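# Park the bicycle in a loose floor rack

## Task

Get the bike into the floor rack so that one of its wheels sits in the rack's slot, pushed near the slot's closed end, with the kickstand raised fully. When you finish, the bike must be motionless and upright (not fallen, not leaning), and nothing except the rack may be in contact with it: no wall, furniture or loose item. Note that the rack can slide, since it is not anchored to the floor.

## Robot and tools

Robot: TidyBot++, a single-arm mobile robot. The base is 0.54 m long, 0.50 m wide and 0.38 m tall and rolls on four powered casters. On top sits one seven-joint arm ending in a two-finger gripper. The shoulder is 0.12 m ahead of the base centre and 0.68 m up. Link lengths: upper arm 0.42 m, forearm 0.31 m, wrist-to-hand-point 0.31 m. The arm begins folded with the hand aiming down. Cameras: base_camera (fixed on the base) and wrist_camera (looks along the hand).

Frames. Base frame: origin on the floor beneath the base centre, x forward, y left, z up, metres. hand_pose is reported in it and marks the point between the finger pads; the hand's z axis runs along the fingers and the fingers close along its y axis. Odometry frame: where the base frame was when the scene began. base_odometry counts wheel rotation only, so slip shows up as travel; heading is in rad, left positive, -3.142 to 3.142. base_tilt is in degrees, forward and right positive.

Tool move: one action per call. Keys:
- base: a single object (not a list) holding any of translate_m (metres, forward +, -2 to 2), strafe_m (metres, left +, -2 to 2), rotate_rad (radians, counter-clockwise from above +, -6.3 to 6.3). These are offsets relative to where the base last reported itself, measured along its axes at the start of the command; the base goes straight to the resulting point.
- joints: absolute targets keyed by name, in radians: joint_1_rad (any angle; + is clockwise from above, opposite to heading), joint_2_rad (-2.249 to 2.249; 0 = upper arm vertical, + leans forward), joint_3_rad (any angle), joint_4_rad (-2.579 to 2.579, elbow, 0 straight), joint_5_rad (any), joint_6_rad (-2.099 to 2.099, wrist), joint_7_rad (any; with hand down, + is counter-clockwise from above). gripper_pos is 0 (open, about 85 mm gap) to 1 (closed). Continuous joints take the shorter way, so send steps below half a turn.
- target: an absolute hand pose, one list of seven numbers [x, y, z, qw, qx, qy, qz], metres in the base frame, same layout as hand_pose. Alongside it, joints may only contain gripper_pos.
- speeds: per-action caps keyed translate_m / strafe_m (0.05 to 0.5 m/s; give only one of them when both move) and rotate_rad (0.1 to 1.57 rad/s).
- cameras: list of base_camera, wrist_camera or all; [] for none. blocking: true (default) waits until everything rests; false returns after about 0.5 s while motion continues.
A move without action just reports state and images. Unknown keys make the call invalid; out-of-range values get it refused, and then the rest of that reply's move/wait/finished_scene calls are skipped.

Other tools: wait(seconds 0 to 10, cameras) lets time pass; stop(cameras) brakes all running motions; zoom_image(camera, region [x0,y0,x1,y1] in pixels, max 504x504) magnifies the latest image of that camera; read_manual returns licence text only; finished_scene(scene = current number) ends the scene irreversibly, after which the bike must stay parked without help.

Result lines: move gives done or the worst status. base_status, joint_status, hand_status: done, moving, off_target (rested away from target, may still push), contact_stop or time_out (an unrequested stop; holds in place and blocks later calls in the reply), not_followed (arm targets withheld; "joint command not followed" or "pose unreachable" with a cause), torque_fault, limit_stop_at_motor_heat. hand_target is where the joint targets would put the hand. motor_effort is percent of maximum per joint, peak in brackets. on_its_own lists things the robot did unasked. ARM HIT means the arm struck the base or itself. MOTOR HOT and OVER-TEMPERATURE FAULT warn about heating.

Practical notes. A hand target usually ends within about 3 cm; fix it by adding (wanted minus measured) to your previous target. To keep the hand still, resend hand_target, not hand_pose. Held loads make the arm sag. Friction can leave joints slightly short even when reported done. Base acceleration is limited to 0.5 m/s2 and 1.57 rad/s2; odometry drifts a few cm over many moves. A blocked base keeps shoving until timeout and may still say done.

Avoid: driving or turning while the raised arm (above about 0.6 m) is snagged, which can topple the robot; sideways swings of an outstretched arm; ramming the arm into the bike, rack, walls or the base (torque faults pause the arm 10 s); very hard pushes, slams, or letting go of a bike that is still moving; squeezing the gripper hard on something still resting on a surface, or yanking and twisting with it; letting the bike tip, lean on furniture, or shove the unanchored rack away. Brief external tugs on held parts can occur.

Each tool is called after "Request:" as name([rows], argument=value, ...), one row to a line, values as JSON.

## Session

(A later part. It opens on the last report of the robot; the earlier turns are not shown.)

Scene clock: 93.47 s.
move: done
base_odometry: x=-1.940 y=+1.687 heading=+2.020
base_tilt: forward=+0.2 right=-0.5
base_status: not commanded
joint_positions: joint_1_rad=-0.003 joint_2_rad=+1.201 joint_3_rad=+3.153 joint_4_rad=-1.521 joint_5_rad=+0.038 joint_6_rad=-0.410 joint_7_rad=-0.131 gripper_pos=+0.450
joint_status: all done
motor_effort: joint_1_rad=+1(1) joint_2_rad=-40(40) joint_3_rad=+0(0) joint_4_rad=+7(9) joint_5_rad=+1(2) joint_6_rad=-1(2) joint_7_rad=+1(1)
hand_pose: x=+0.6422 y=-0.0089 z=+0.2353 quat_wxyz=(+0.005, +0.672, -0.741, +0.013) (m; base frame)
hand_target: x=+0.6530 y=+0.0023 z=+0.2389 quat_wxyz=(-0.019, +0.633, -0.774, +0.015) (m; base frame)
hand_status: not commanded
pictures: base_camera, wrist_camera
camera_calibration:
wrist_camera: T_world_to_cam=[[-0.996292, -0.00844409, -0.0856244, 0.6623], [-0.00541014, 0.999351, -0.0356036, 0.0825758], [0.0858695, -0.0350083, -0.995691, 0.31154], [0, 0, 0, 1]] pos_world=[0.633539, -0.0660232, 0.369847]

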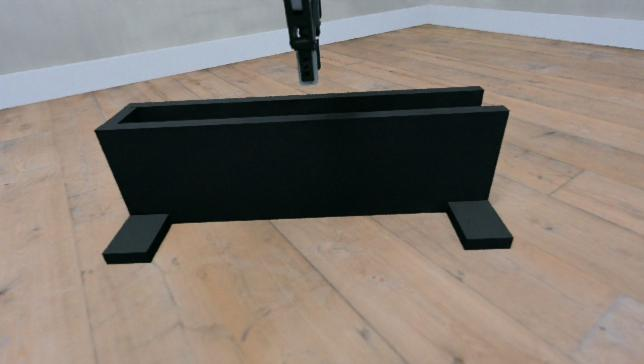

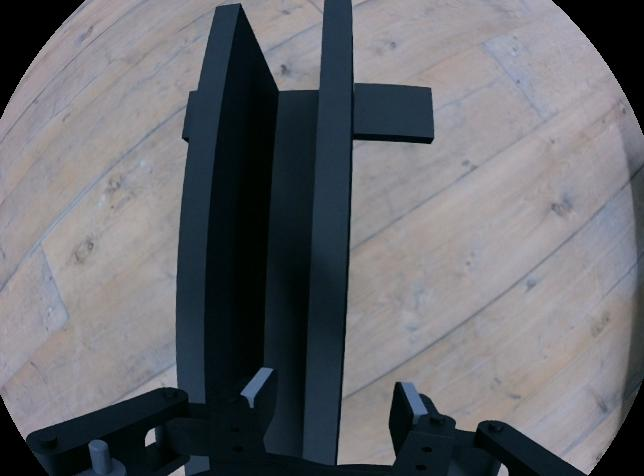

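Request:
move(joints={"joint_2_rad": 1.378, "joint_4_rad": -1.41, "joint_6_rad": -0.315})

Scene clock: 95.17 s.
move: done
base_odometry: x=-1.940 y=+1.687 heading=+2.020
base_tilt: forward=+0.2 right=-0.5
base_status: not commanded
joint_positions: joint_1_rad=-0.003 joint_2_rad=+1.373 joint_3_rad=+3.153 joint_4_rad=-1.424 joint_5_rad=+0.038 joint_6_rad=-0.364 joint_7_rad=-0.131 gripper_pos=+0.450
joint_status: all done
motor_effort: joint_1_rad=+1(1) joint_2_rad=-39(43) joint_3_rad=+0(1) joint_4_rad=+6(8) joint_5_rad=+1(2) joint_6_rad=-1(3) joint_7_rad=+1(1)
hand_pose: x=+0.6317 y=-0.0085 z=+0.1573 quat_wxyz=(+0.015, +0.673, -0.740, +0.003) (m; base frame)
hand_target: x=+0.6528 y=+0.0023 z=+0.1565 quat_wxyz=(-0.015, +0.633, -0.774, +0.012) (m; base frame)
hand_status: not commanded
pictures: base_camera, wrist_camera
camera_calibration:
wrist_camera: T_world_to_cam=[[-0.998292, -0.0104239, -0.057486, 0.641998], [-0.00846156, 0.999377, -0.034274, 0.0810825], [0.0578075, -0.0337291, -0.997758, 0.252881], [0, 0, 0, 1]] pos_world=[0.626969, -0.0658104, 0.291999]

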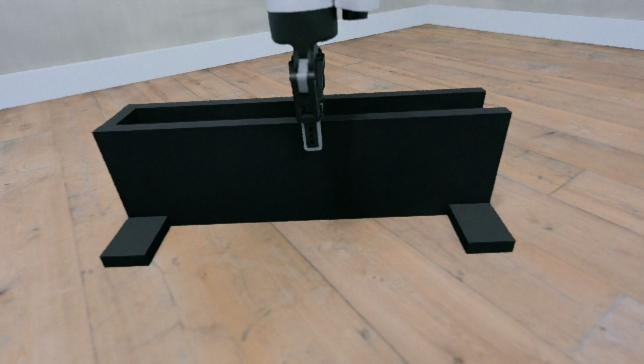

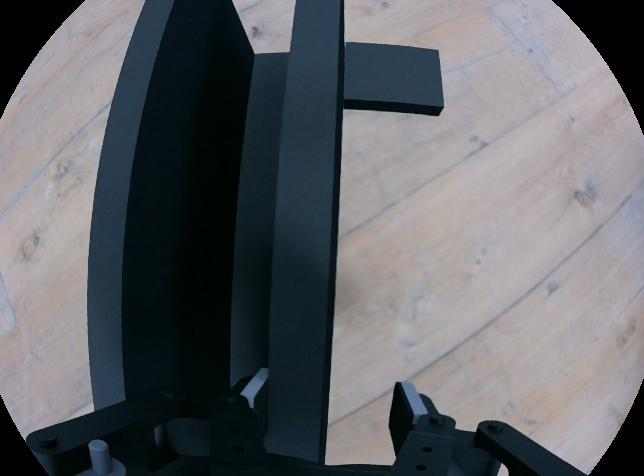

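Request:
move(joints={"gripper_pos": 1.0})

Scene clock: 96.37 s.
move: off_target
base_odometry: x=-1.940 y=+1.687 heading=+2.020
base_tilt: forward=+0.2 right=-0.5
base_status: not commanded
joint_positions: joint_1_rad=-0.003 joint_2_rad=+1.371 joint_3_rad=+3.153 joint_4_rad=-1.413 joint_5_rad=+0.038 joint_6_rad=-0.354 joint_7_rad=-0.131 gripper_pos=+0.825
joint_status: gripper_pos off_target (ended at +0.825, target +1.000)
motor_effort: joint_1_rad=+1(2) joint_2_rad=-37(39) joint_3_rad=+0(1) joint_4_rad=+6(8) joint_5_rad=-1(2) joint_6_rad=+0(3) joint_7_rad=+0(1)
hand_pose: x=+0.6420 y=-0.0084 z=+0.1592 quat_wxyz=(+0.007, +0.673, -0.740, +0.010) (m; base frame)
hand_target: x=+0.6528 y=+0.0023 z=+0.1565 quat_wxyz=(-0.015, +0.633, -0.774, +0.012) (m; base frame)
hand_status: not commanded
pictures: base_camera, wrist_camera
camera_calibration:
wrist_camera: T_world_to_cam=[[-0.996812, -0.0107867, -0.0790555, 0.654829], [-0.00811621, 0.999388, -0.034024, 0.0807826], [0.0793742, -0.0332739, -0.996289, 0.240122], [0, 0, 0, 1]] pos_world=[0.634337, -0.0656799, 0.293748]

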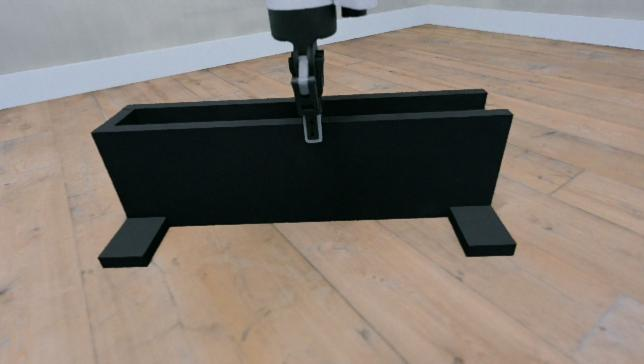

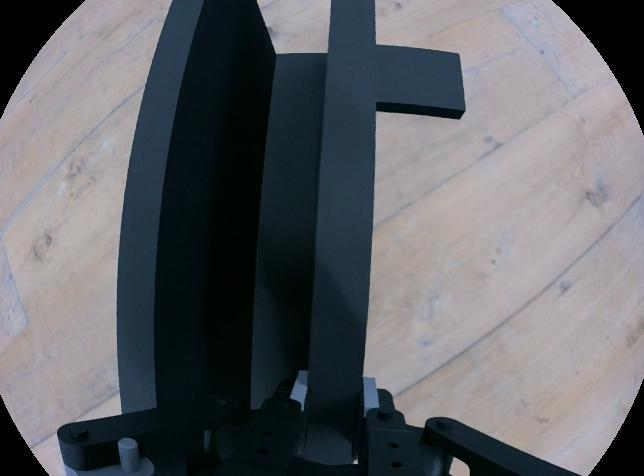

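Request:
move(joints={"joint_2_rad": 1.31})

Scene clock: 97.60 s.
move: off_target
base_odometry: x=-1.940 y=+1.687 heading=+2.020
base_tilt: forward=+0.2 right=-0.5
base_status: not commanded
joint_positions: joint_1_rad=-0.003 joint_2_rad=+1.370 joint_3_rad=+3.153 joint_4_rad=-1.413 joint_5_rad=+0.038 joint_6_rad=-0.354 joint_7_rad=-0.132 gripper_pos=+0.825
joint_status: joint_2_rad off_target (ended at +1.371, target +1.310)
motor_effort: joint_1_rad=+1(1) joint_2_rad=-46(47) joint_3_rad=+0(0) joint_4_rad=+8(9) joint_5_rad=+0(1) joint_6_rad=+1(1) joint_7_rad=+1(1)
hand_pose: x=+0.6425 y=-0.0083 z=+0.1597 quat_wxyz=(+0.007, +0.672, -0.740, +0.010) (m; base frame)
hand_target: x=+0.6873 y=+0.0023 z=+0.1940 quat_wxyz=(-0.042, +0.632, -0.773, +0.033) (m; base frame)
hand_status: not commanded
pictures: base_camera, wrist_camera
camera_calibration:
wrist_camera: T_world_to_cam=[[-0.996745, -0.00958778, -0.0800473, 0.655498], [-0.00689268, 0.999402, -0.0338775, 0.0799471], [0.0803243, -0.0332155, -0.996215, 0.239966], [0, 0, 0, 1]] pos_world=[0.63464, -0.065644, 0.294237]

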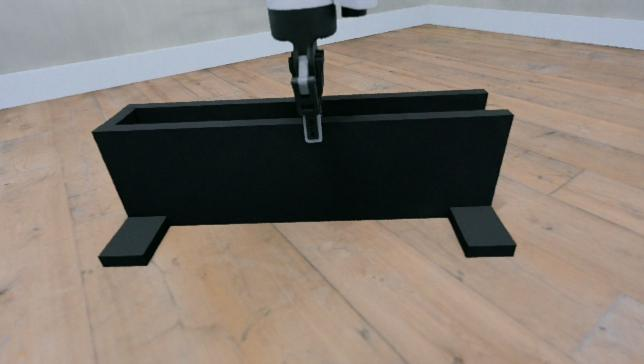

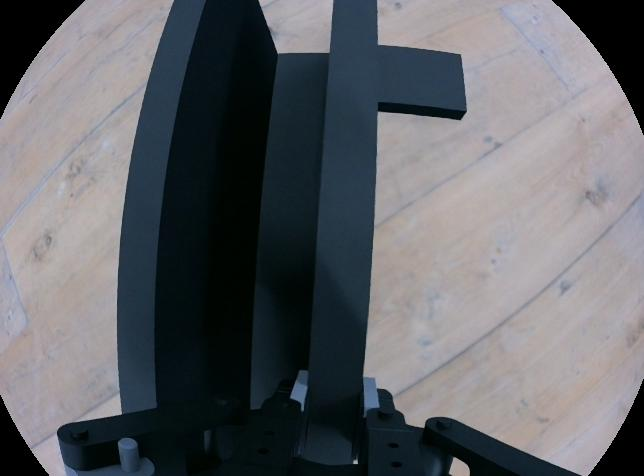

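Request:
move(joints={"joint_2_rad": 1.2})

Scene clock: 99.40 s.
move: off_target
base_odometry: x=-1.940 y=+1.687 heading=+2.020
base_tilt: forward=+0.2 right=-0.5
base_status: not commanded
joint_positions: joint_1_rad=-0.003 joint_2_rad=+1.275 joint_3_rad=+3.153 joint_4_rad=-1.419 joint_5_rad=+0.037 joint_6_rad=-0.354 joint_7_rad=-0.133 gripper_pos=+0.825
joint_status: joint_2_rad off_target (ended at +1.275, target +1.200)
motor_effort: joint_1_rad=+0(1) joint_2_rad=-53(56) joint_3_rad=+0(1) joint_4_rad=+12(13) joint_5_rad=+1(2) joint_6_rad=+3(4) joint_7_rad=+1(1)
hand_pose: x=+0.6867 y=-0.0081 z=+0.2112 quat_wxyz=(-0.027, +0.671, -0.740, +0.040) (m; base frame)
hand_target: x=+0.7374 y=+0.0023 z=+0.2593 quat_wxyz=(-0.084, +0.629, -0.770, +0.068) (m; base frame)
hand_status: not commanded
pictures: base_camera, wrist_camera
camera_calibration:
wrist_camera: T_world_to_cam=[[-0.9855, -0.0084156, -0.169466, 0.714846], [-0.00271013, 0.999423, -0.0338705, 0.0789601], [0.169653, -0.0329201, -0.984954, 0.223947], [0, 0, 0, 1]] pos_world=[0.666701, -0.0655263, 0.344394]

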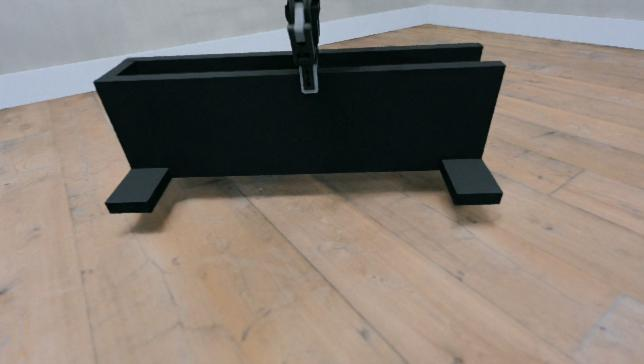

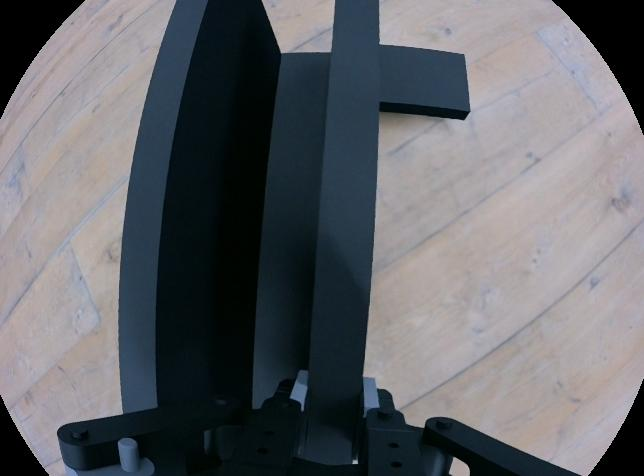

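Request:
move(base={"translate_m": -1.208, "strafe_m": 0.59, "rotate_rad": 1.213}, speeds={"translate_m": 0.35, "rotate_rad": 0.5})

Scene clock: 107.13 s.
move: done
base_odometry: x=-1.947 y=+0.342 heading=-3.050
base_tilt: forward=+0.2 right=-0.5
base_status: done
joint_positions: joint_1_rad=-0.005 joint_2_rad=+1.275 joint_3_rad=+3.137 joint_4_rad=-1.419 joint_5_rad=+0.034 joint_6_rad=-0.354 joint_7_rad=-0.134 gripper_pos=+0.825
joint_status: not commanded
motor_effort: joint_1_rad=+0(8) joint_2_rad=-53(54) joint_3_rad=-1(6) joint_4_rad=+13(15) joint_5_rad=+1(2) joint_6_rad=+4(4) joint_7_rad=+1(1)
hand_pose: x=+0.6864 y=+0.0034 z=+0.2112 quat_wxyz=(-0.032, +0.672, -0.739, +0.034) (m; base frame)
hand_target: x=+0.7374 y=+0.0023 z=+0.2593 quat_wxyz=(-0.084, +0.629, -0.770, +0.068) (m; base frame)
hand_status: not commanded
pictures: base_camera, wrist_camera
camera_calibration:
wrist_camera: T_world_to_cam=[[-0.985537, -0.00893639, -0.169226, 0.714644], [-0.00614839, 0.999837, -0.0169918, 0.0661905], [0.16935, -0.0157056, -0.985431, 0.224687], [0, 0, 0, 1]] pos_world=[0.666664, -0.0562645, 0.343475]

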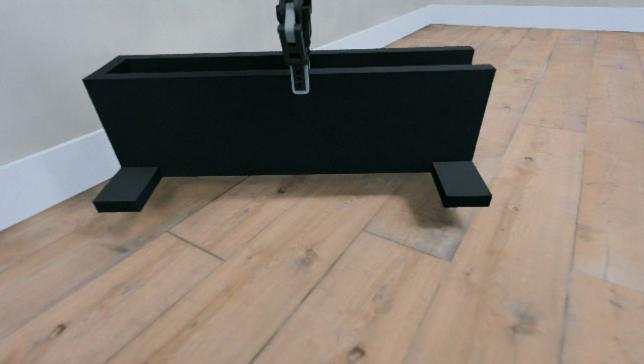

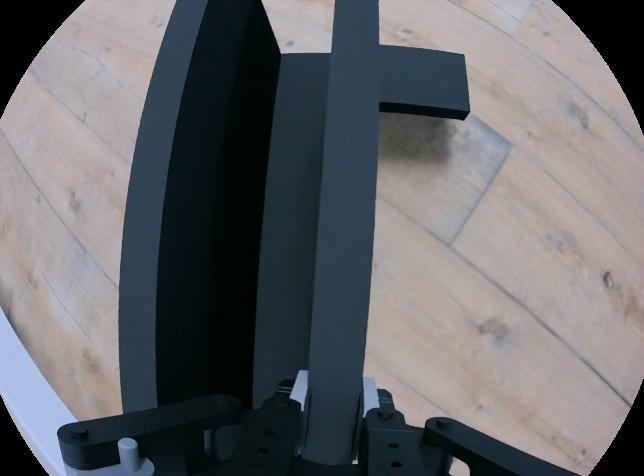

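Request:
move(base={"translate_m": -0.425, "strafe_m": 0.262}, speeds={"translate_m": 0.35}, cameras=["base_camera"])

Request:
move(base={"translate_m": -1.038, "strafe_m": 0.186}, speeds={"translate_m": 0.35})

Scene clock: 110.60 s.
move: done
base_odometry: x=-1.500 y=+0.120 heading=-3.050
base_tilt: forward=+0.2 right=-0.5
base_status: done
joint_positions: joint_1_rad=-0.001 joint_2_rad=+1.275 joint_3_rad=+3.137 joint_4_rad=-1.423 joint_5_rad=+0.034 joint_6_rad=-0.354 joint_7_rad=-0.134 gripper_pos=+0.825
joint_status: not commanded
motor_effort: joint_1_rad=+0(3) joint_2_rad=-53(54) joint_3_rad=-1(3) joint_4_rad=+13(15) joint_5_rad=+1(2) joint_6_rad=+3(5) joint_7_rad=+1(1)
hand_pose: x=+0.6841 y=+0.0015 z=+0.2104 quat_wxyz=(-0.031, +0.670, -0.741, +0.033) (m; base frame)
hand_target: x=+0.7374 y=+0.0023 z=+0.2593 quat_wxyz=(-0.084, +0.629, -0.770, +0.068) (m; base frame)
hand_status: not commanded
pictures: base_camera

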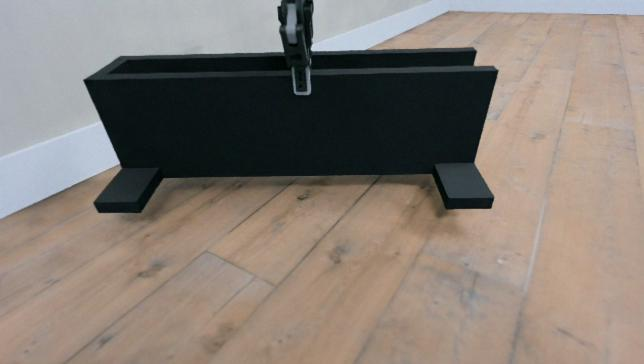

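Scene clock: 114.67 s.
move: done
base_odometry: x=-0.449 y=+0.030 heading=-3.050
base_tilt: forward=+0.2 right=-0.5
base_status: done
joint_positions: joint_1_rad=+0.002 joint_2_rad=+1.273 joint_3_rad=+3.140 joint_4_rad=-1.428 joint_5_rad=+0.034 joint_6_rad=-0.354 joint_7_rad=-0.134 gripper_pos=+0.825
joint_status: not commanded
motor_effort: joint_1_rad=+0(3) joint_2_rad=-53(63) joint_3_rad=+0(4) joint_4_rad=+13(16) joint_5_rad=+2(2) joint_6_rad=+3(5) joint_7_rad=+1(1)
hand_pose: x=+0.6821 y=-0.0023 z=+0.2110 quat_wxyz=(-0.029, +0.669, -0.742, +0.033) (m; base frame)
hand_target: x=+0.7374 y=+0.0023 z=+0.2593 quat_wxyz=(-0.084, +0.629, -0.770, +0.068) (m; base frame)
hand_status: not commanded
pictures: base_camera, wrist_camera
camera_calibration:
wrist_camera: T_world_to_cam=[[-0.986699, -0.00120927, -0.162554, 0.709707], [0.00203816, 0.999802, -0.0198093, 0.0669251], [0.162546, -0.0198771, -0.986501, 0.229945], [0, 0, 0, 1]] pos_world=[0.662755, -0.0614829, 0.343533]

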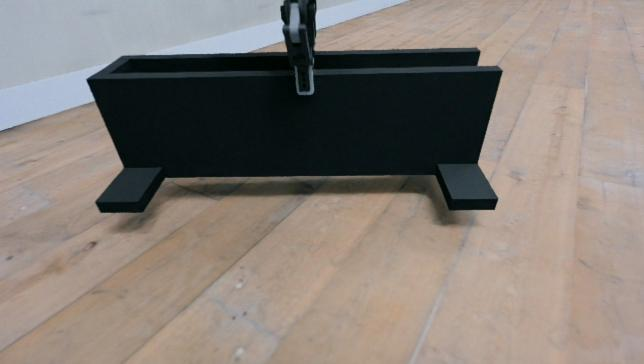

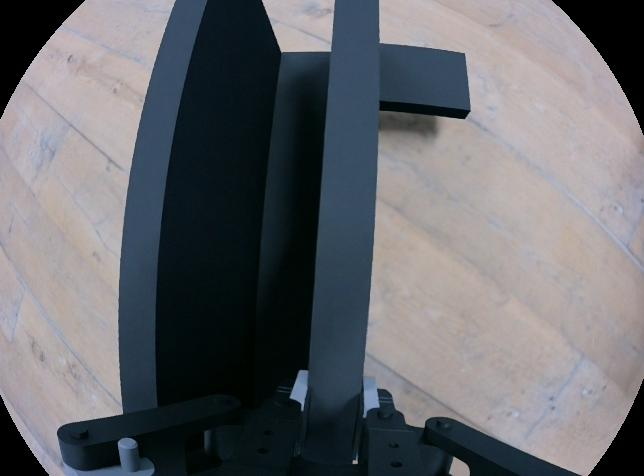

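Request:
move(base={"translate_m": 0.04, "strafe_m": -0.05}, cameras=[])

Request:
move(joints={"joint_2_rad": 1.27}, cameras=[])

Request:
move(joints={"joint_2_rad": 1.35})

Scene clock: 117.17 s.
move: done
base_odometry: x=-0.493 y=+0.076 heading=-3.050
base_tilt: forward=+0.2 right=-0.5
base_status: done
joint_positions: joint_1_rad=+0.004 joint_2_rad=+1.273 joint_3_rad=+3.144 joint_4_rad=-1.428 joint_5_rad=+0.033 joint_6_rad=-0.354 joint_7_rad=-0.134 gripper_pos=+0.825
joint_status: not commanded
motor_effort: joint_1_rad=+0(5) joint_2_rad=-53(54) joint_3_rad=-1(4) joint_4_rad=+12(15) joint_5_rad=+0(2) joint_6_rad=+2(4) joint_7_rad=+1(1)
hand_pose: x=+0.6823 y=-0.0056 z=+0.2109 quat_wxyz=(-0.028, +0.667, -0.743, +0.034) (m; base frame)
hand_target: x=+0.7374 y=+0.0023 z=+0.2593 quat_wxyz=(-0.084, +0.629, -0.770, +0.068) (m; base frame)
hand_status: not commanded
pictures: none
No camera images: "cameras" was empty.

Scene clock: 118.33 s.
move: off_target
base_odometry: x=-0.493 y=+0.076 heading=-3.050
base_tilt: forward=+0.2 right=-0.5
base_status: not commanded
joint_positions: joint_1_rad=+0.004 joint_2_rad=+1.345 joint_3_rad=+3.144 joint_4_rad=-1.428 joint_5_rad=+0.033 joint_6_rad=-0.354 joint_7_rad=-0.134 gripper_pos=+0.825
joint_status: joint_2_rad off_target (ended at +1.345, target +1.270)
motor_effort: joint_1_rad=+0(1) joint_2_rad=-51(56) joint_3_rad=+0(1) joint_4_rad=+10(13) joint_5_rad=+0(1) joint_6_rad=+2(4) joint_7_rad=+1(1)
hand_pose: x=+0.6470 y=-0.0055 z=+0.1716 quat_wxyz=(-0.001, +0.668, -0.744, +0.010) (m; base frame)
hand_target: x=+0.7063 y=+0.0023 z=+0.2171 quat_wxyz=(-0.057, +0.631, -0.772, +0.046) (m; base frame)
hand_status: not commanded
pictures: none
No camera images: "cameras" was empty.

Scene clock: 119.17 s.
move: done
base_odometry: x=-0.493 y=+0.076 heading=-3.050
base_tilt: forward=+0.2 right=-0.5
base_status: not commanded
joint_positions: joint_1_rad=+0.003 joint_2_rad=+1.368 joint_3_rad=+3.144 joint_4_rad=-1.428 joint_5_rad=+0.033 joint_6_rad=-0.353 joint_7_rad=-0.134 gripper_pos=+0.825
joint_status: all done
motor_effort: joint_1_rad=+0(1) joint_2_rad=-42(51) joint_3_rad=-1(2) joint_4_rad=+7(10) joint_5_rad=+0(1) joint_6_rad=-1(2) joint_7_rad=+1(1)
hand_pose: x=+0.6354 y=-0.0054 z=+0.1595 quat_wxyz=(+0.007, +0.668, -0.744, +0.003) (m; base frame)
hand_target: x=+0.6673 y=+0.0023 z=+0.1716 quat_wxyz=(-0.026, +0.633, -0.774, +0.020) (m; base frame)
hand_status: not commanded
pictures: base_camera, wrist_camera
camera_calibration:
wrist_camera: T_world_to_cam=[[-0.997582, 0.00180967, -0.0694709, 0.647382], [0.00344535, 0.999719, -0.0234323, 0.0687958], [0.069409, -0.023615, -0.997309, 0.247562], [0, 0, 0, 1]] pos_world=[0.628397, -0.0641019, 0.293482]

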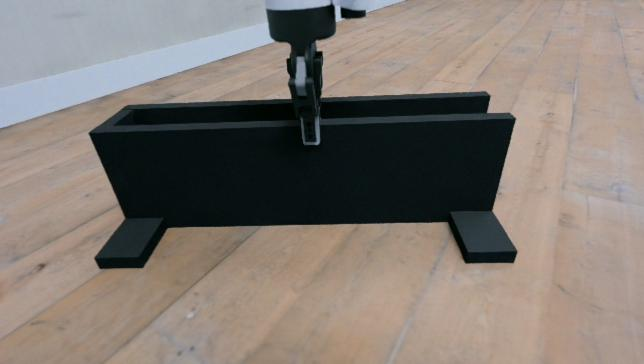

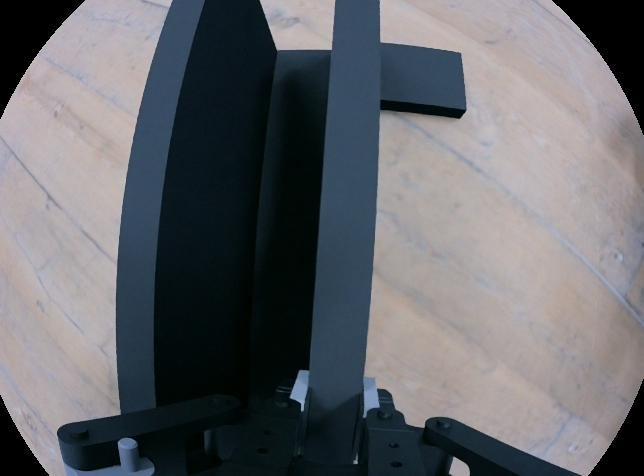

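Request:
move(joints={"gripper_pos": 0.5}, cameras=[])

Request:
move(joints={"joint_2_rad": 1.183, "joint_4_rad": -1.54, "joint_6_rad": -0.45}, cameras=[])

Request:
move(base={"translate_m": -0.5}, joints={"joint_2_rad": -0.1, "joint_4_rad": -2.2, "joint_6_rad": 0.1, "joint_7_rad": 1.57})

Scene clock: 120.90 s.
move: done
base_odometry: x=-0.493 y=+0.076 heading=-3.050
base_tilt: forward=+0.2 right=-0.5
base_status: not commanded
joint_positions: joint_1_rad=+0.003 joint_2_rad=+1.364 joint_3_rad=+3.144 joint_4_rad=-1.426 joint_5_rad=+0.033 joint_6_rad=-0.353 joint_7_rad=-0.134 gripper_pos=+0.500
joint_status: all done
motor_effort: joint_1_rad=+0(1) joint_2_rad=-40(44) joint_3_rad=-1(1) joint_4_rad=+6(8) joint_5_rad=+0(2) joint_6_rad=+0(2) joint_7_rad=+1(1)
hand_pose: x=+0.6383 y=-0.0054 z=+0.1616 quat_wxyz=(+0.005, +0.668, -0.744, +0.004) (m; base frame)
hand_target: x=+0.6673 y=+0.0023 z=+0.1716 quat_wxyz=(-0.026, +0.633, -0.774, +0.020) (m; base frame)
hand_status: not commanded
pictures: none
No camera images: "cameras" was empty.

Scene clock: 122.27 s.
move: done
base_odometry: x=-0.493 y=+0.076 heading=-3.050
base_tilt: forward=+0.2 right=-0.5
base_status: not commanded
joint_positions: joint_1_rad=+0.003 joint_2_rad=+1.189 joint_3_rad=+3.144 joint_4_rad=-1.518 joint_5_rad=+0.033 joint_6_rad=-0.399 joint_7_rad=-0.134 gripper_pos=+0.500
joint_status: all done
motor_effort: joint_1_rad=+1(1) joint_2_rad=-40(43) joint_3_rad=+0(1) joint_4_rad=+8(8) joint_5_rad=+0(1) joint_6_rad=+0(1) joint_7_rad=+1(1)
hand_pose: x=+0.6531 y=-0.0059 z=+0.2425 quat_wxyz=(-0.008, +0.668, -0.744, +0.018) (m; base frame)
hand_target: x=+0.6265 y=+0.0023 z=+0.2426 quat_wxyz=(+0.012, +0.633, -0.774, -0.011) (m; base frame)
hand_status: not commanded
pictures: none
No camera images: "cameras" was empty.

Scene clock: 125.23 s.
move: done
base_odometry: x=+0.005 y=+0.122 heading=-3.050
base_tilt: forward=+0.2 right=-0.5
base_status: done
joint_positions: joint_1_rad=+0.003 joint_2_rad=-0.086 joint_3_rad=+3.144 joint_4_rad=-2.173 joint_5_rad=+0.033 joint_6_rad=+0.045 joint_7_rad=+1.499 gripper_pos=+0.500
joint_status: all done
motor_effort: joint_1_rad=+1(2) joint_2_rad=-15(42) joint_3_rad=+0(2) joint_4_rad=+21(23) joint_5_rad=+0(2) joint_6_rad=+8(8) joint_7_rad=+1(2)
hand_pose: x=+0.6338 y=-0.0008 z=+0.8049 quat_wxyz=(-0.009, +0.852, -0.018, +0.523) (m; base frame)
hand_target: x=+0.6314 y=+0.0022 z=+0.8122 quat_wxyz=(-0.001, +0.841, +0.000, +0.540) (m; base frame)
hand_status: not commanded
pictures: base_camera, wrist_camera
camera_calibration:
wrist_camera: T_world_to_cam=[[0.0944154, -0.995275, 0.0226726, -0.0764847], [-0.44403, -0.062484, -0.89383, 1.06259], [0.891023, 0.0743241, -0.447832, -0.0714656], [0, 0, 0, 1]] pos_world=[0.542721, -0.00441685, 0.919504]

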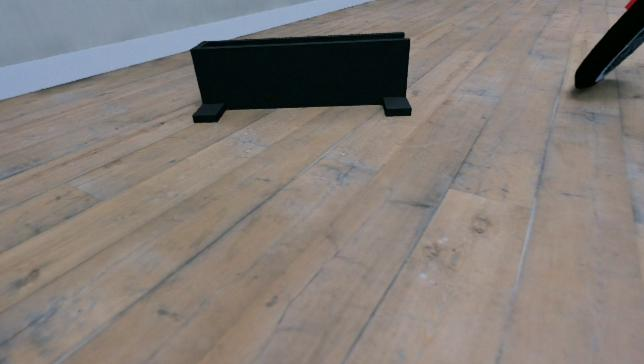

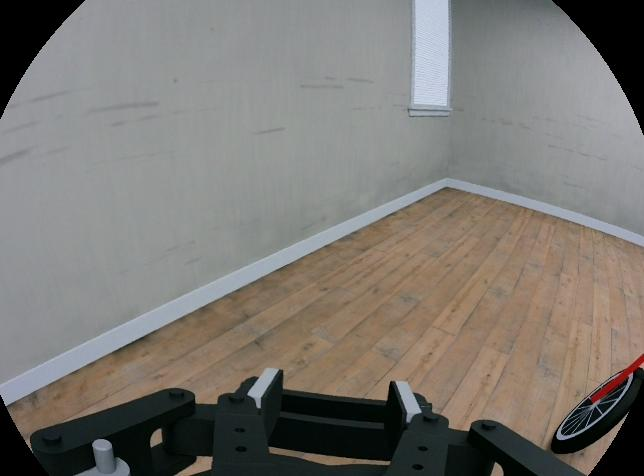

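Request:
move(base={"translate_m": 0.1, "strafe_m": -0.97}, joints={"joint_2_rad": 0.566, "joint_4_rad": -0.769, "joint_6_rad": -1.806, "joint_7_rad": 2.27, "gripper_pos": 0.0})

Scene clock: 132.57 s.
move: done
base_odometry: x=-0.184 y=+1.079 heading=-3.050
base_tilt: forward=+0.2 right=-0.5
base_status: done
joint_positions: joint_1_rad=+0.004 joint_2_rad=+0.558 joint_3_rad=+3.144 joint_4_rad=-0.786 joint_5_rad=+0.033 joint_6_rad=-1.747 joint_7_rad=+2.201 gripper_pos=+0.000
joint_status: all done
motor_effort: joint_1_rad=+1(3) joint_2_rad=-35(36) joint_3_rad=+0(2) joint_4_rad=+17(23) joint_5_rad=+1(2) joint_6_rad=+0(8) joint_7_rad=+1(2)
hand_pose: x=+0.6637 y=-0.0118 z=+0.7988 quat_wxyz=(+0.024, +0.952, +0.304, +0.019) (m; base frame)
hand_target: x=+0.6505 y=+0.0020 z=+0.7991 quat_wxyz=(+0.000, +0.939, +0.343, +0.000) (m; base frame)
hand_status: not commanded
pictures: base_camera, wrist_camera
camera_calibration:
wrist_camera: T_world_to_cam=[[0.660878, -0.750279, -0.017905, -0.430775], [-0.750462, -0.660445, -0.0249045, 0.572002], [0.00686007, 0.0298958, -0.999529, 0.927004], [0, 0, 0, 1]] pos_world=[0.707596, 0.0268609, 0.9331]

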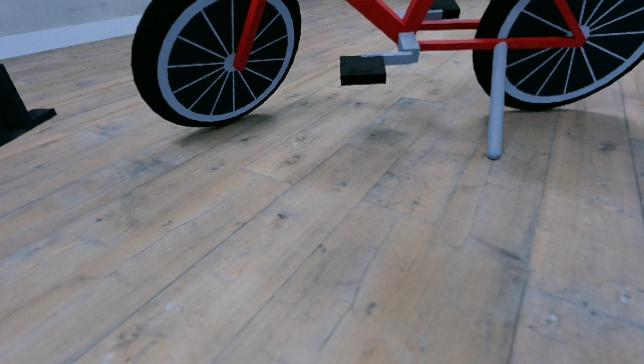

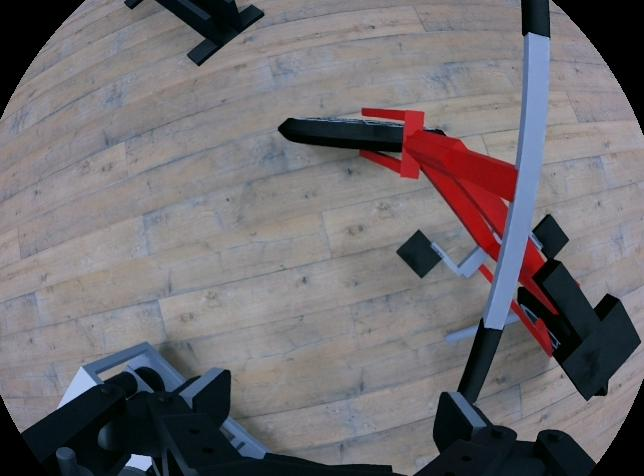

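Request:
move(base={"translate_m": 0.33, "strafe_m": -0.1}, joints={"joint_2_rad": 0.039, "joint_4_rad": -1.694, "joint_6_rad": -1.167, "joint_7_rad": 2.1})

Scene clock: 142.83 s.
move: done
base_odometry: x=-0.522 y=+1.148 heading=-3.050
base_tilt: forward=+0.2 right=-0.5
base_status: done
joint_positions: joint_1_rad=+0.004 joint_2_rad=+0.054 joint_3_rad=+3.144 joint_4_rad=-1.669 joint_5_rad=+0.033 joint_6_rad=-1.225 joint_7_rad=+2.169 gripper_pos=+0.000
joint_status: all done
motor_effort: joint_1_rad=+0(2) joint_2_rad=-18(35) joint_3_rad=+0(1) joint_4_rad=+19(20) joint_5_rad=+1(2) joint_6_rad=+2(3) joint_7_rad=+1(2)
hand_pose: x=+0.5124 y=-0.0107 z=+0.7490 quat_wxyz=(+0.044, +0.951, +0.294, +0.088) (m; base frame)
hand_target: x=+0.5201 y=+0.0020 z=+0.7492 quat_wxyz=(+0.031, +0.958, +0.260, +0.116) (m; base frame)
hand_status: not commanded
pictures: base_camera, wrist_camera
camera_calibration:
wrist_camera: T_world_to_cam=[[0.646071, -0.759706, 0.073756, -0.392015], [-0.748264, -0.64947, -0.135237, 0.539581], [0.150643, 0.0321837, -0.988064, 0.795943], [0, 0, 0, 1]] pos_world=[0.537116, 0.0270094, 0.888327]

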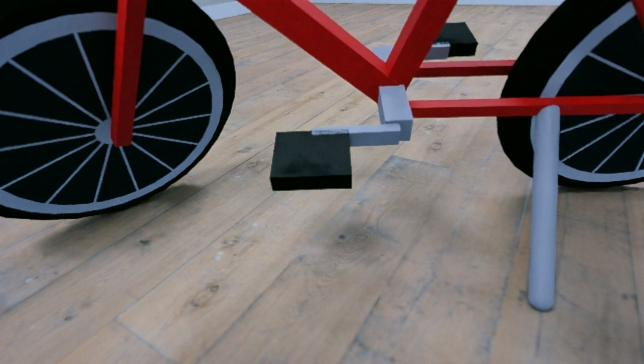

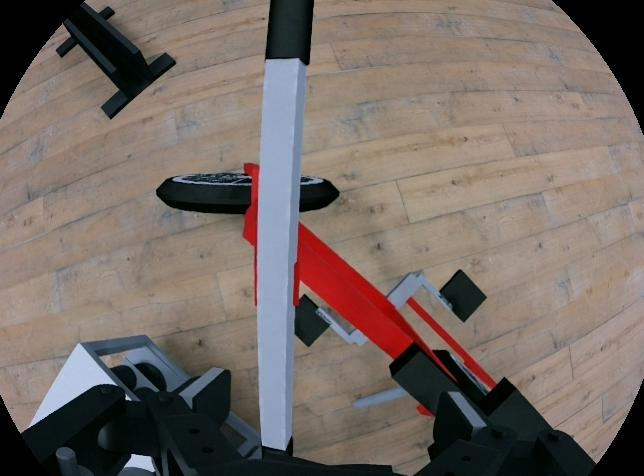

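Request:
move(joints={"joint_1_rad": -0.07, "joint_2_rad": 0.218, "joint_4_rad": -1.65, "joint_6_rad": -1.24})

Scene clock: 149.47 s.
move: done
base_odometry: x=-0.522 y=+1.148 heading=-3.050
base_tilt: forward=+0.2 right=-0.5
base_status: not commanded
joint_positions: joint_1_rad=-0.060 joint_2_rad=+0.222 joint_3_rad=+3.144 joint_4_rad=-1.665 joint_5_rad=+0.033 joint_6_rad=-1.223 joint_7_rad=+2.169 gripper_pos=+0.000
joint_status: all done
motor_effort: joint_1_rad=+0(2) joint_2_rad=-23(26) joint_3_rad=+0(1) joint_4_rad=+17(19) joint_5_rad=+0(2) joint_6_rad=+0(3) joint_7_rad=+1(1)
hand_pose: x=+0.5201 y=+0.0147 z=+0.6835 quat_wxyz=(+0.020, +0.945, +0.327, +0.011) (m; base frame)
hand_target: x=+0.5199 y=+0.0301 z=+0.6894 quat_wxyz=(+0.004, +0.955, +0.296, +0.016) (m; base frame)
hand_status: not commanded
pictures: base_camera, wrist_camera
camera_calibration:
wrist_camera: T_world_to_cam=[[0.696116, -0.717215, -0.0320104, -0.327285], [-0.717812, -0.696116, -0.0130034, 0.454263], [-0.0129567, 0.0320293, -0.999403, 0.822097], [0, 0, 0, 1]] pos_world=[0.564555, 0.0551547, 0.817036]

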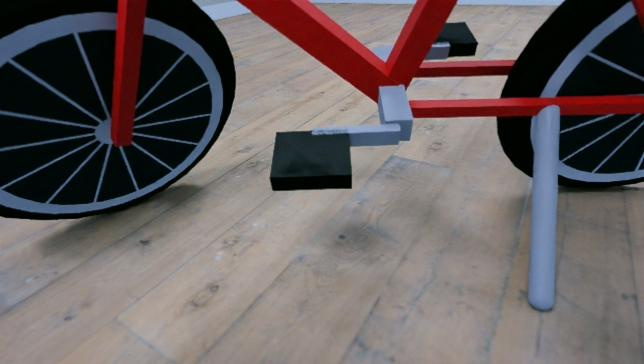

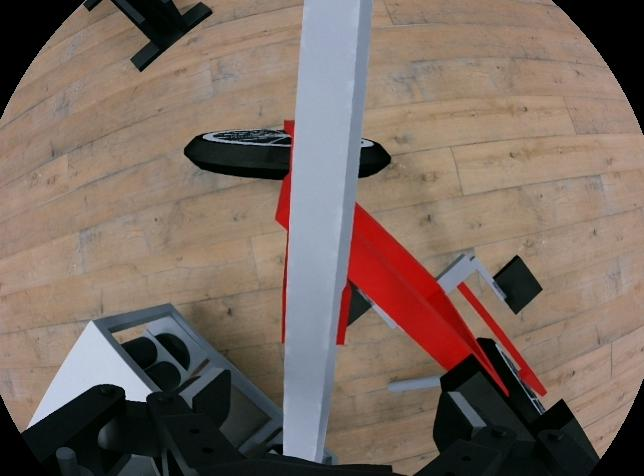

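Request:
move(joints={"joint_1_rad": -0.085, "joint_2_rad": 0.07, "joint_4_rad": -1.965, "joint_6_rad": -0.77}, cameras=["wrist_camera"])

Scene clock: 154.07 s.
move: done
base_odometry: x=-0.522 y=+1.148 heading=-3.050
base_tilt: forward=+0.2 right=-0.5
base_status: not commanded
joint_positions: joint_1_rad=-0.072 joint_2_rad=+0.087 joint_3_rad=+3.144 joint_4_rad=-1.940 joint_5_rad=+0.033 joint_6_rad=-0.828 joint_7_rad=+2.169 gripper_pos=+0.000
joint_status: all done
motor_effort: joint_1_rad=+0(1) joint_2_rad=-18(24) joint_3_rad=+0(1) joint_4_rad=+17(18) joint_5_rad=+1(2) joint_6_rad=+2(3) joint_7_rad=+1(1)
hand_pose: x=+0.5253 y=+0.0221 z=+0.6638 quat_wxyz=(+0.051, +0.932, +0.333, +0.134) (m; base frame)
hand_target: x=+0.5306 y=+0.0371 z=+0.6670 quat_wxyz=(+0.037, +0.940, +0.299, +0.163) (m; base frame)
hand_status: not commanded
pictures: wrist_camera
camera_calibration:
wrist_camera: T_world_to_cam=[[0.700857, -0.701189, 0.130895, -0.437198], [-0.672744, -0.710778, -0.205454, 0.567282], [0.237099, 0.0559344, -0.969874, 0.650797], [0, 0, 0, 1]] pos_world=[0.533745, 0.0602506, 0.804968]

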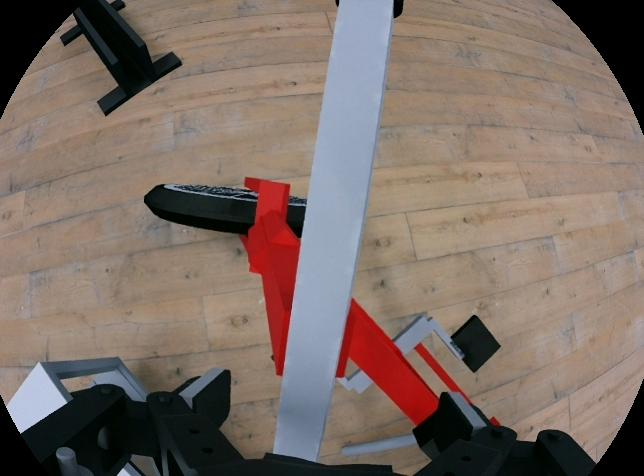

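Request:
move(joints={"joint_2_rad": 0.14, "joint_4_rad": -1.99, "joint_6_rad": -0.68, "joint_7_rad": 2.03}, cameras=["wrist_camera"])

Scene clock: 156.67 s.
move: done
base_odometry: x=-0.522 y=+1.148 heading=-3.050
base_tilt: forward=+0.2 right=-0.5
base_status: not commanded
joint_positions: joint_1_rad=-0.072 joint_2_rad=+0.138 joint_3_rad=+3.144 joint_4_rad=-1.965 joint_5_rad=+0.033 joint_6_rad=-0.734 joint_7_rad=+2.098 gripper_pos=+0.000
joint_status: all done
motor_effort: joint_1_rad=+0(1) joint_2_rad=-20(21) joint_3_rad=+0(0) joint_4_rad=+16(18) joint_5_rad=+1(1) joint_6_rad=+2(3) joint_7_rad=+1(2)
hand_pose: x=+0.5402 y=+0.0238 z=+0.6419 quat_wxyz=(+0.047, +0.942, +0.301, +0.144) (m; base frame)
hand_target: x=+0.5438 y=+0.0382 z=+0.6374 quat_wxyz=(+0.030, +0.950, +0.266, +0.162) (m; base frame)
hand_status: not commanded
pictures: wrist_camera
camera_calibration:
wrist_camera: T_world_to_cam=[[0.651896, -0.747789, 0.125872, -0.412768], [-0.71319, -0.661005, -0.233308, 0.612616], [0.257667, 0.0623219, -0.964222, 0.611005], [0, 0, 0, 1]] pos_world=[0.548558, 0.0582001, 0.784028]

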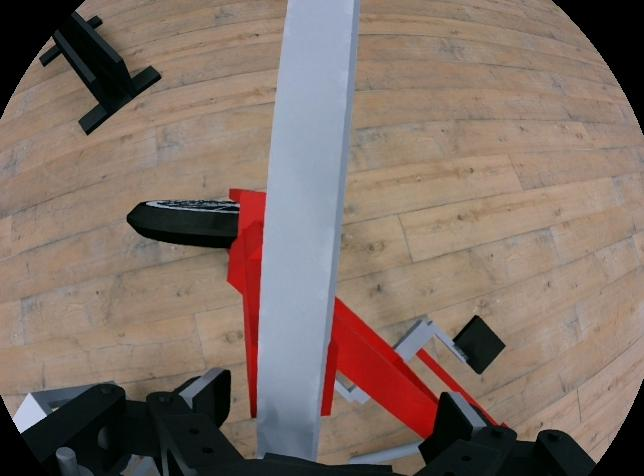

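Request:
move(joints={"joint_1_rad": -0.13, "joint_2_rad": 0.165}, cameras=["wrist_camera"])

Scene clock: 158.93 s.
move: done
base_odometry: x=-0.522 y=+1.148 heading=-3.050
base_tilt: forward=+0.2 right=-0.5
base_status: not commanded
joint_positions: joint_1_rad=-0.124 joint_2_rad=+0.157 joint_3_rad=+3.144 joint_4_rad=-1.966 joint_5_rad=+0.033 joint_6_rad=-0.734 joint_7_rad=+2.098 gripper_pos=+0.000
joint_status: all done
motor_effort: joint_1_rad=+1(2) joint_2_rad=-21(21) joint_3_rad=-1(1) joint_4_rad=+17(18) joint_5_rad=+0(2) joint_6_rad=+3(3) joint_7_rad=+1(1)
hand_pose: x=+0.5375 y=+0.0455 z=+0.6340 quat_wxyz=(+0.041, +0.935, +0.326, +0.136) (m; base frame)
hand_target: x=+0.5404 y=+0.0572 z=+0.6267 quat_wxyz=(+0.025, +0.945, +0.288, +0.151) (m; base frame)
hand_status: not commanded
pictures: wrist_camera
camera_calibration:
wrist_camera: T_world_to_cam=[[0.69176, -0.713, 0.114455, -0.409549], [-0.682457, -0.697303, -0.219137, 0.599259], [0.236055, 0.0734791, -0.968958, 0.61682], [0, 0, 0, 1]] pos_world=[0.546674, 0.0805335, 0.775868]

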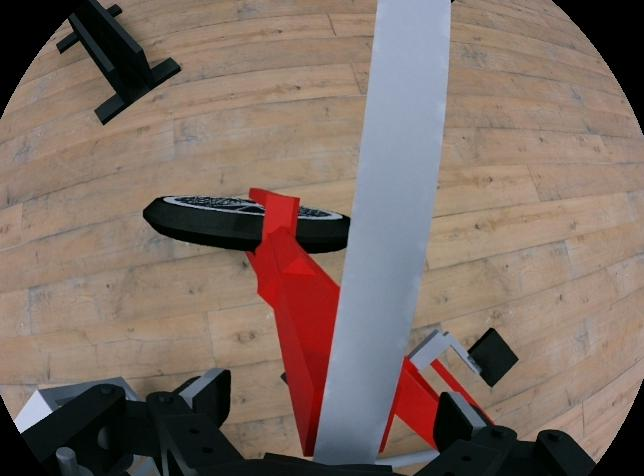

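Request:
move(joints={"gripper_pos": 0.6}, cameras=["wrist_camera"])

Scene clock: 160.27 s.
move: done
base_odometry: x=-0.522 y=+1.148 heading=-3.050
base_tilt: forward=+0.2 right=-0.5
base_status: not commanded
joint_positions: joint_1_rad=-0.124 joint_2_rad=+0.156 joint_3_rad=+3.144 joint_4_rad=-1.966 joint_5_rad=+0.032 joint_6_rad=-0.734 joint_7_rad=+2.098 gripper_pos=+0.591
joint_status: all done
motor_effort: joint_1_rad=+1(1) joint_2_rad=-17(21) joint_3_rad=+0(1) joint_4_rad=+16(17) joint_5_rad=+1(2) joint_6_rad=+6(7) joint_7_rad=-1(1)
hand_pose: x=+0.5373 y=+0.0458 z=+0.6340 quat_wxyz=(+0.041, +0.935, +0.325, +0.137) (m; base frame)
hand_target: x=+0.5404 y=+0.0572 z=+0.6267 quat_wxyz=(+0.025, +0.945, +0.288, +0.151) (m; base frame)
hand_status: not commanded
pictures: wrist_camera
camera_calibration:
wrist_camera: T_world_to_cam=[[0.691558, -0.713283, 0.113905, -0.40875], [-0.682626, -0.696933, -0.219786, 0.599819], [0.236154, 0.0742402, -0.968875, 0.616728], [0, 0, 0, 1]] pos_world=[0.546484, 0.0806934, 0.775924]

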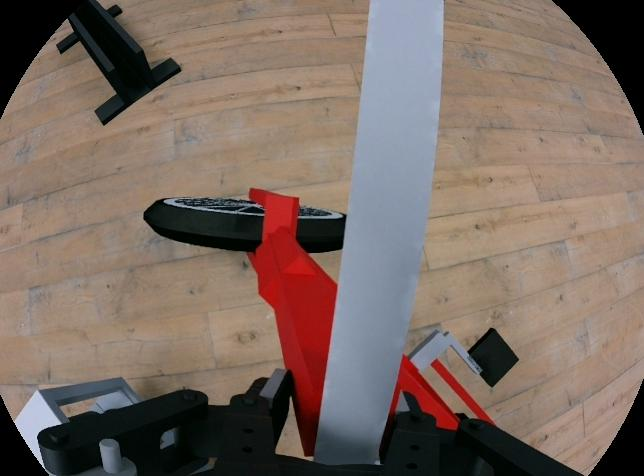

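Request:
move(joints={"gripper_pos": 0.2}, cameras=[])

Request:
move(joints={"joint_1_rad": -0.05, "joint_2_rad": 0.065, "joint_4_rad": -2.12, "joint_6_rad": -0.63}, cameras=["wrist_camera"])

Scene clock: 164.07 s.
move: done
base_odometry: x=-0.522 y=+1.148 heading=-3.050
base_tilt: forward=+0.2 right=-0.5
base_status: not commanded
joint_positions: joint_1_rad=-0.124 joint_2_rad=+0.161 joint_3_rad=+3.144 joint_4_rad=-1.967 joint_5_rad=+0.032 joint_6_rad=-0.720 joint_7_rad=+2.092 gripper_pos=+0.200
joint_status: all done
motor_effort: joint_1_rad=+0(1) joint_2_rad=-20(22) joint_3_rad=+0(0) joint_4_rad=+16(17) joint_5_rad=+1(2) joint_6_rad=+2(6) joint_7_rad=+1(1)
hand_pose: x=+0.5407 y=+0.0463 z=+0.6328 quat_wxyz=(+0.041, +0.935, +0.322, +0.141) (m; base frame)
hand_target: x=+0.5404 y=+0.0572 z=+0.6267 quat_wxyz=(+0.025, +0.945, +0.288, +0.151) (m; base frame)
hand_status: not commanded
pictures: none
No camera images: "cameras" was empty.

Scene clock: 165.20 s.
move: done
base_odometry: x=-0.522 y=+1.148 heading=-3.050
base_tilt: forward=+0.2 right=-0.5
base_status: not commanded
joint_positions: joint_1_rad=-0.059 joint_2_rad=+0.079 joint_3_rad=+3.144 joint_4_rad=-2.098 joint_5_rad=+0.032 joint_6_rad=-0.686 joint_7_rad=+2.092 gripper_pos=+0.200
joint_status: all done
motor_effort: joint_1_rad=+1(2) joint_2_rad=-17(22) joint_3_rad=+0(1) joint_4_rad=+16(18) joint_5_rad=+1(2) joint_6_rad=+3(4) joint_7_rad=+1(1)
hand_pose: x=+0.4957 y=+0.0164 z=+0.6229 quat_wxyz=(+0.043, +0.946, +0.293, +0.132) (m; base frame)
hand_target: x=+0.5025 y=+0.0212 z=+0.6257 quat_wxyz=(+0.033, +0.955, +0.249, +0.159) (m; base frame)
hand_status: not commanded
pictures: wrist_camera
camera_calibration:
wrist_camera: T_world_to_cam=[[0.640804, -0.760107, 0.107743, -0.369926], [-0.731096, -0.647028, -0.216458, 0.569615], [0.234244, 0.0599363, -0.970329, 0.620035], [0, 0, 0, 1]] pos_world=[0.508253, 0.0502112, 0.764792]

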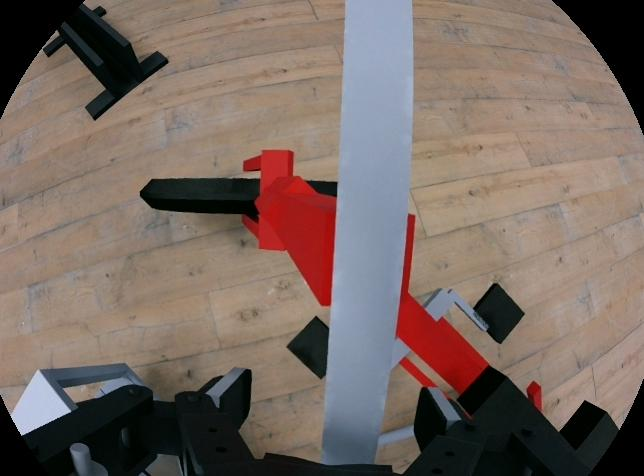

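Request:
move(joints={"gripper_pos": 1.0, "joint_7_rad": 2.12}, cameras=["wrist_camera"])

Scene clock: 167.10 s.
move: off_target
base_odometry: x=-0.521 y=+1.148 heading=-3.050
base_tilt: forward=+0.2 right=-0.5
base_status: not commanded
joint_positions: joint_1_rad=-0.048 joint_2_rad=+0.075 joint_3_rad=+3.145 joint_4_rad=-2.102 joint_5_rad=+0.031 joint_6_rad=-0.670 joint_7_rad=+2.131 gripper_pos=+0.802
joint_status: gripper_pos off_target (ended at +0.802, target +1.000); the others done
motor_effort: joint_1_rad=+0(4) joint_2_rad=-18(23) joint_3_rad=-1(4) joint_4_rad=+17(20) joint_5_rad=+0(2) joint_6_rad=+2(3) joint_7_rad=+2(3)
hand_pose: x=+0.4994 y=+0.0126 z=+0.6245 quat_wxyz=(+0.048, +0.941, +0.305, +0.139) (m; base frame)
hand_target: x=+0.5025 y=+0.0212 z=+0.6257 quat_wxyz=(+0.040, +0.943, +0.292, +0.158) (m; base frame)
hand_status: not commanded
pictures: wrist_camera
camera_calibration:
wrist_camera: T_world_to_cam=[[0.658228, -0.742351, 0.125103, -0.395107], [-0.710618, -0.667548, -0.222267, 0.563952], [0.248512, 0.0574019, -0.966926, 0.611709], [0, 0, 0, 1]] pos_world=[0.508808, 0.0480437, 0.766254]

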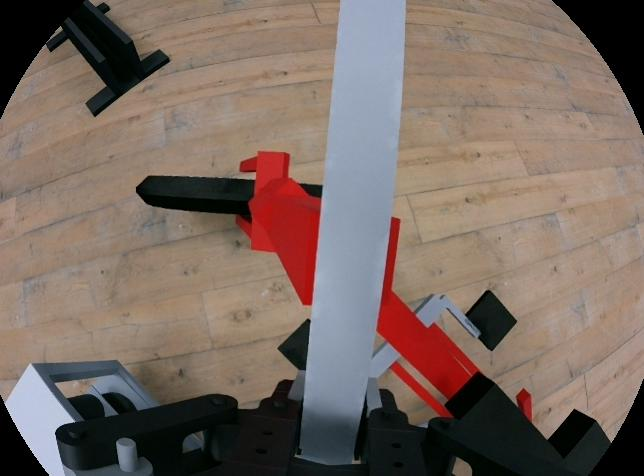

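Request:
move(joints={"joint_1_rad": -0.067, "joint_2_rad": 0.178, "joint_4_rad": -1.915, "joint_6_rad": -0.87, "joint_7_rad": 1.9})

Scene clock: 172.07 s.
move: off_target
base_odometry: x=-0.521 y=+1.148 heading=-3.050
base_tilt: forward=+0.2 right=-0.5
base_status: not commanded
joint_positions: joint_1_rad=-0.050 joint_2_rad=+0.155 joint_3_rad=+3.147 joint_4_rad=-1.954 joint_5_rad=+0.031 joint_6_rad=-0.845 joint_7_rad=+1.974 gripper_pos=+0.802
joint_status: joint_4_rad off_target (ended at -1.954, target -1.915); the others done
motor_effort: joint_1_rad=-2(4) joint_2_rad=-18(19) joint_3_rad=-2(5) joint_4_rad=+21(23) joint_5_rad=-4(6) joint_6_rad=+6(8) joint_7_rad=+0(2)
hand_pose: x=+0.5118 y=+0.0116 z=+0.6306 quat_wxyz=(+0.029, +0.969, +0.230, +0.090) (m; base frame)
hand_target: x=+0.5202 y=+0.0289 z=+0.6328 quat_wxyz=(+0.011, +0.976, +0.197, +0.088) (m; base frame)
hand_status: not commanded
pictures: base_camera, wrist_camera
camera_calibration:
wrist_camera: T_world_to_cam=[[0.54193, -0.839533, 0.0386683, -0.289616], [-0.826144, -0.540604, -0.15885, 0.591018], [0.154264, 0.0541402, -0.986545, 0.675237], [0, 0, 0, 1]] pos_world=[0.541053, 0.0398069, 0.771235]

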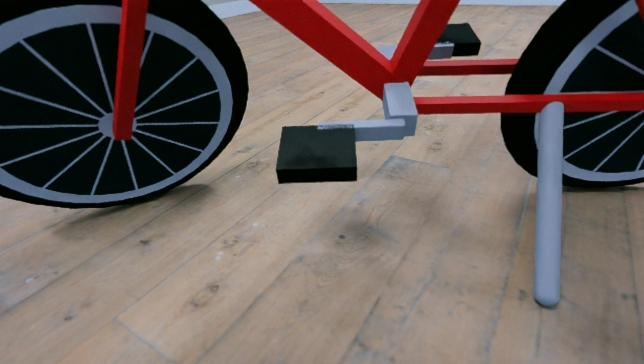

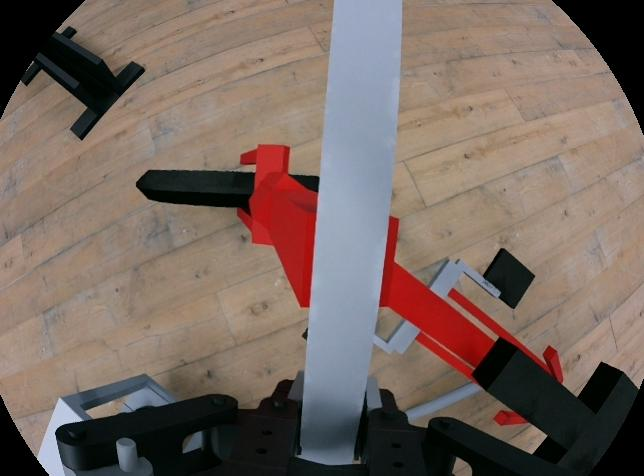

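Request:
move(joints={"joint_1_rad": -0.10, "joint_2_rad": 0.29, "joint_4_rad": -1.70, "joint_6_rad": -1.04, "joint_7_rad": 1.72})

Scene clock: 173.67 s.
move: done
base_odometry: x=-0.521 y=+1.148 heading=-3.050
base_tilt: forward=+0.2 right=-0.5
base_status: not commanded
joint_positions: joint_1_rad=-0.087 joint_2_rad=+0.268 joint_3_rad=+3.147 joint_4_rad=-1.738 joint_5_rad=+0.031 joint_6_rad=-1.025 joint_7_rad=+1.803 gripper_pos=+0.804
joint_status: all done
motor_effort: joint_1_rad=+0(3) joint_2_rad=-22(23) joint_3_rad=-1(3) joint_4_rad=+21(24) joint_5_rad=-3(5) joint_6_rad=+7(9) joint_7_rad=-1(1)
hand_pose: x=+0.5491 y=+0.0281 z=+0.6455 quat_wxyz=(+0.018, +0.985, +0.163, +0.054) (m; base frame)
hand_target: x=+0.5587 y=+0.0462 z=+0.6477 quat_wxyz=(+0.001, +0.991, +0.125, +0.056) (m; base frame)
hand_status: not commanded
pictures: base_camera, wrist_camera
camera_calibration:
wrist_camera: T_world_to_cam=[[0.422239, -0.9064, -0.0123578, -0.195997], [-0.902131, -0.418838, -0.103609, 0.635816], [0.0887349, 0.0548959, -0.994541, 0.724428], [0, 0, 0, 1]] pos_world=[0.592064, 0.0488839, 0.783927]

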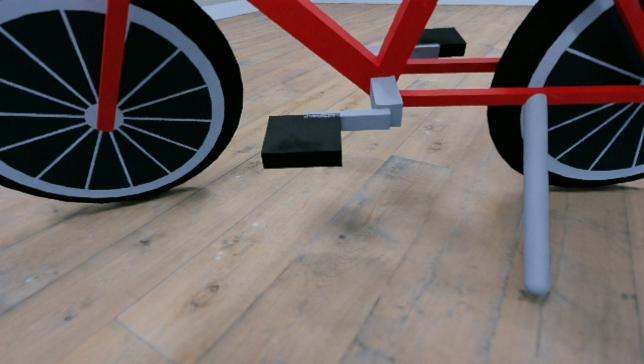

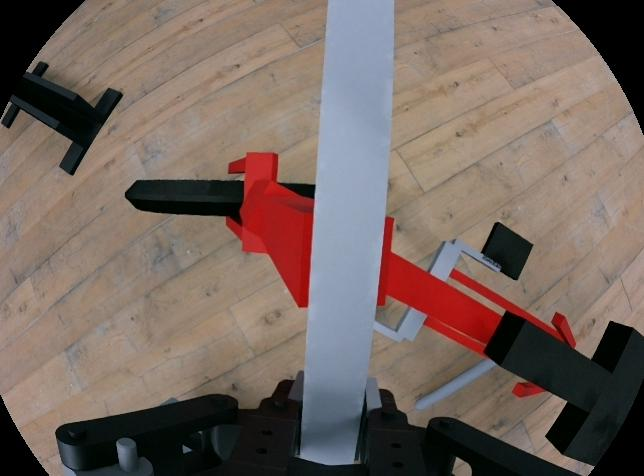

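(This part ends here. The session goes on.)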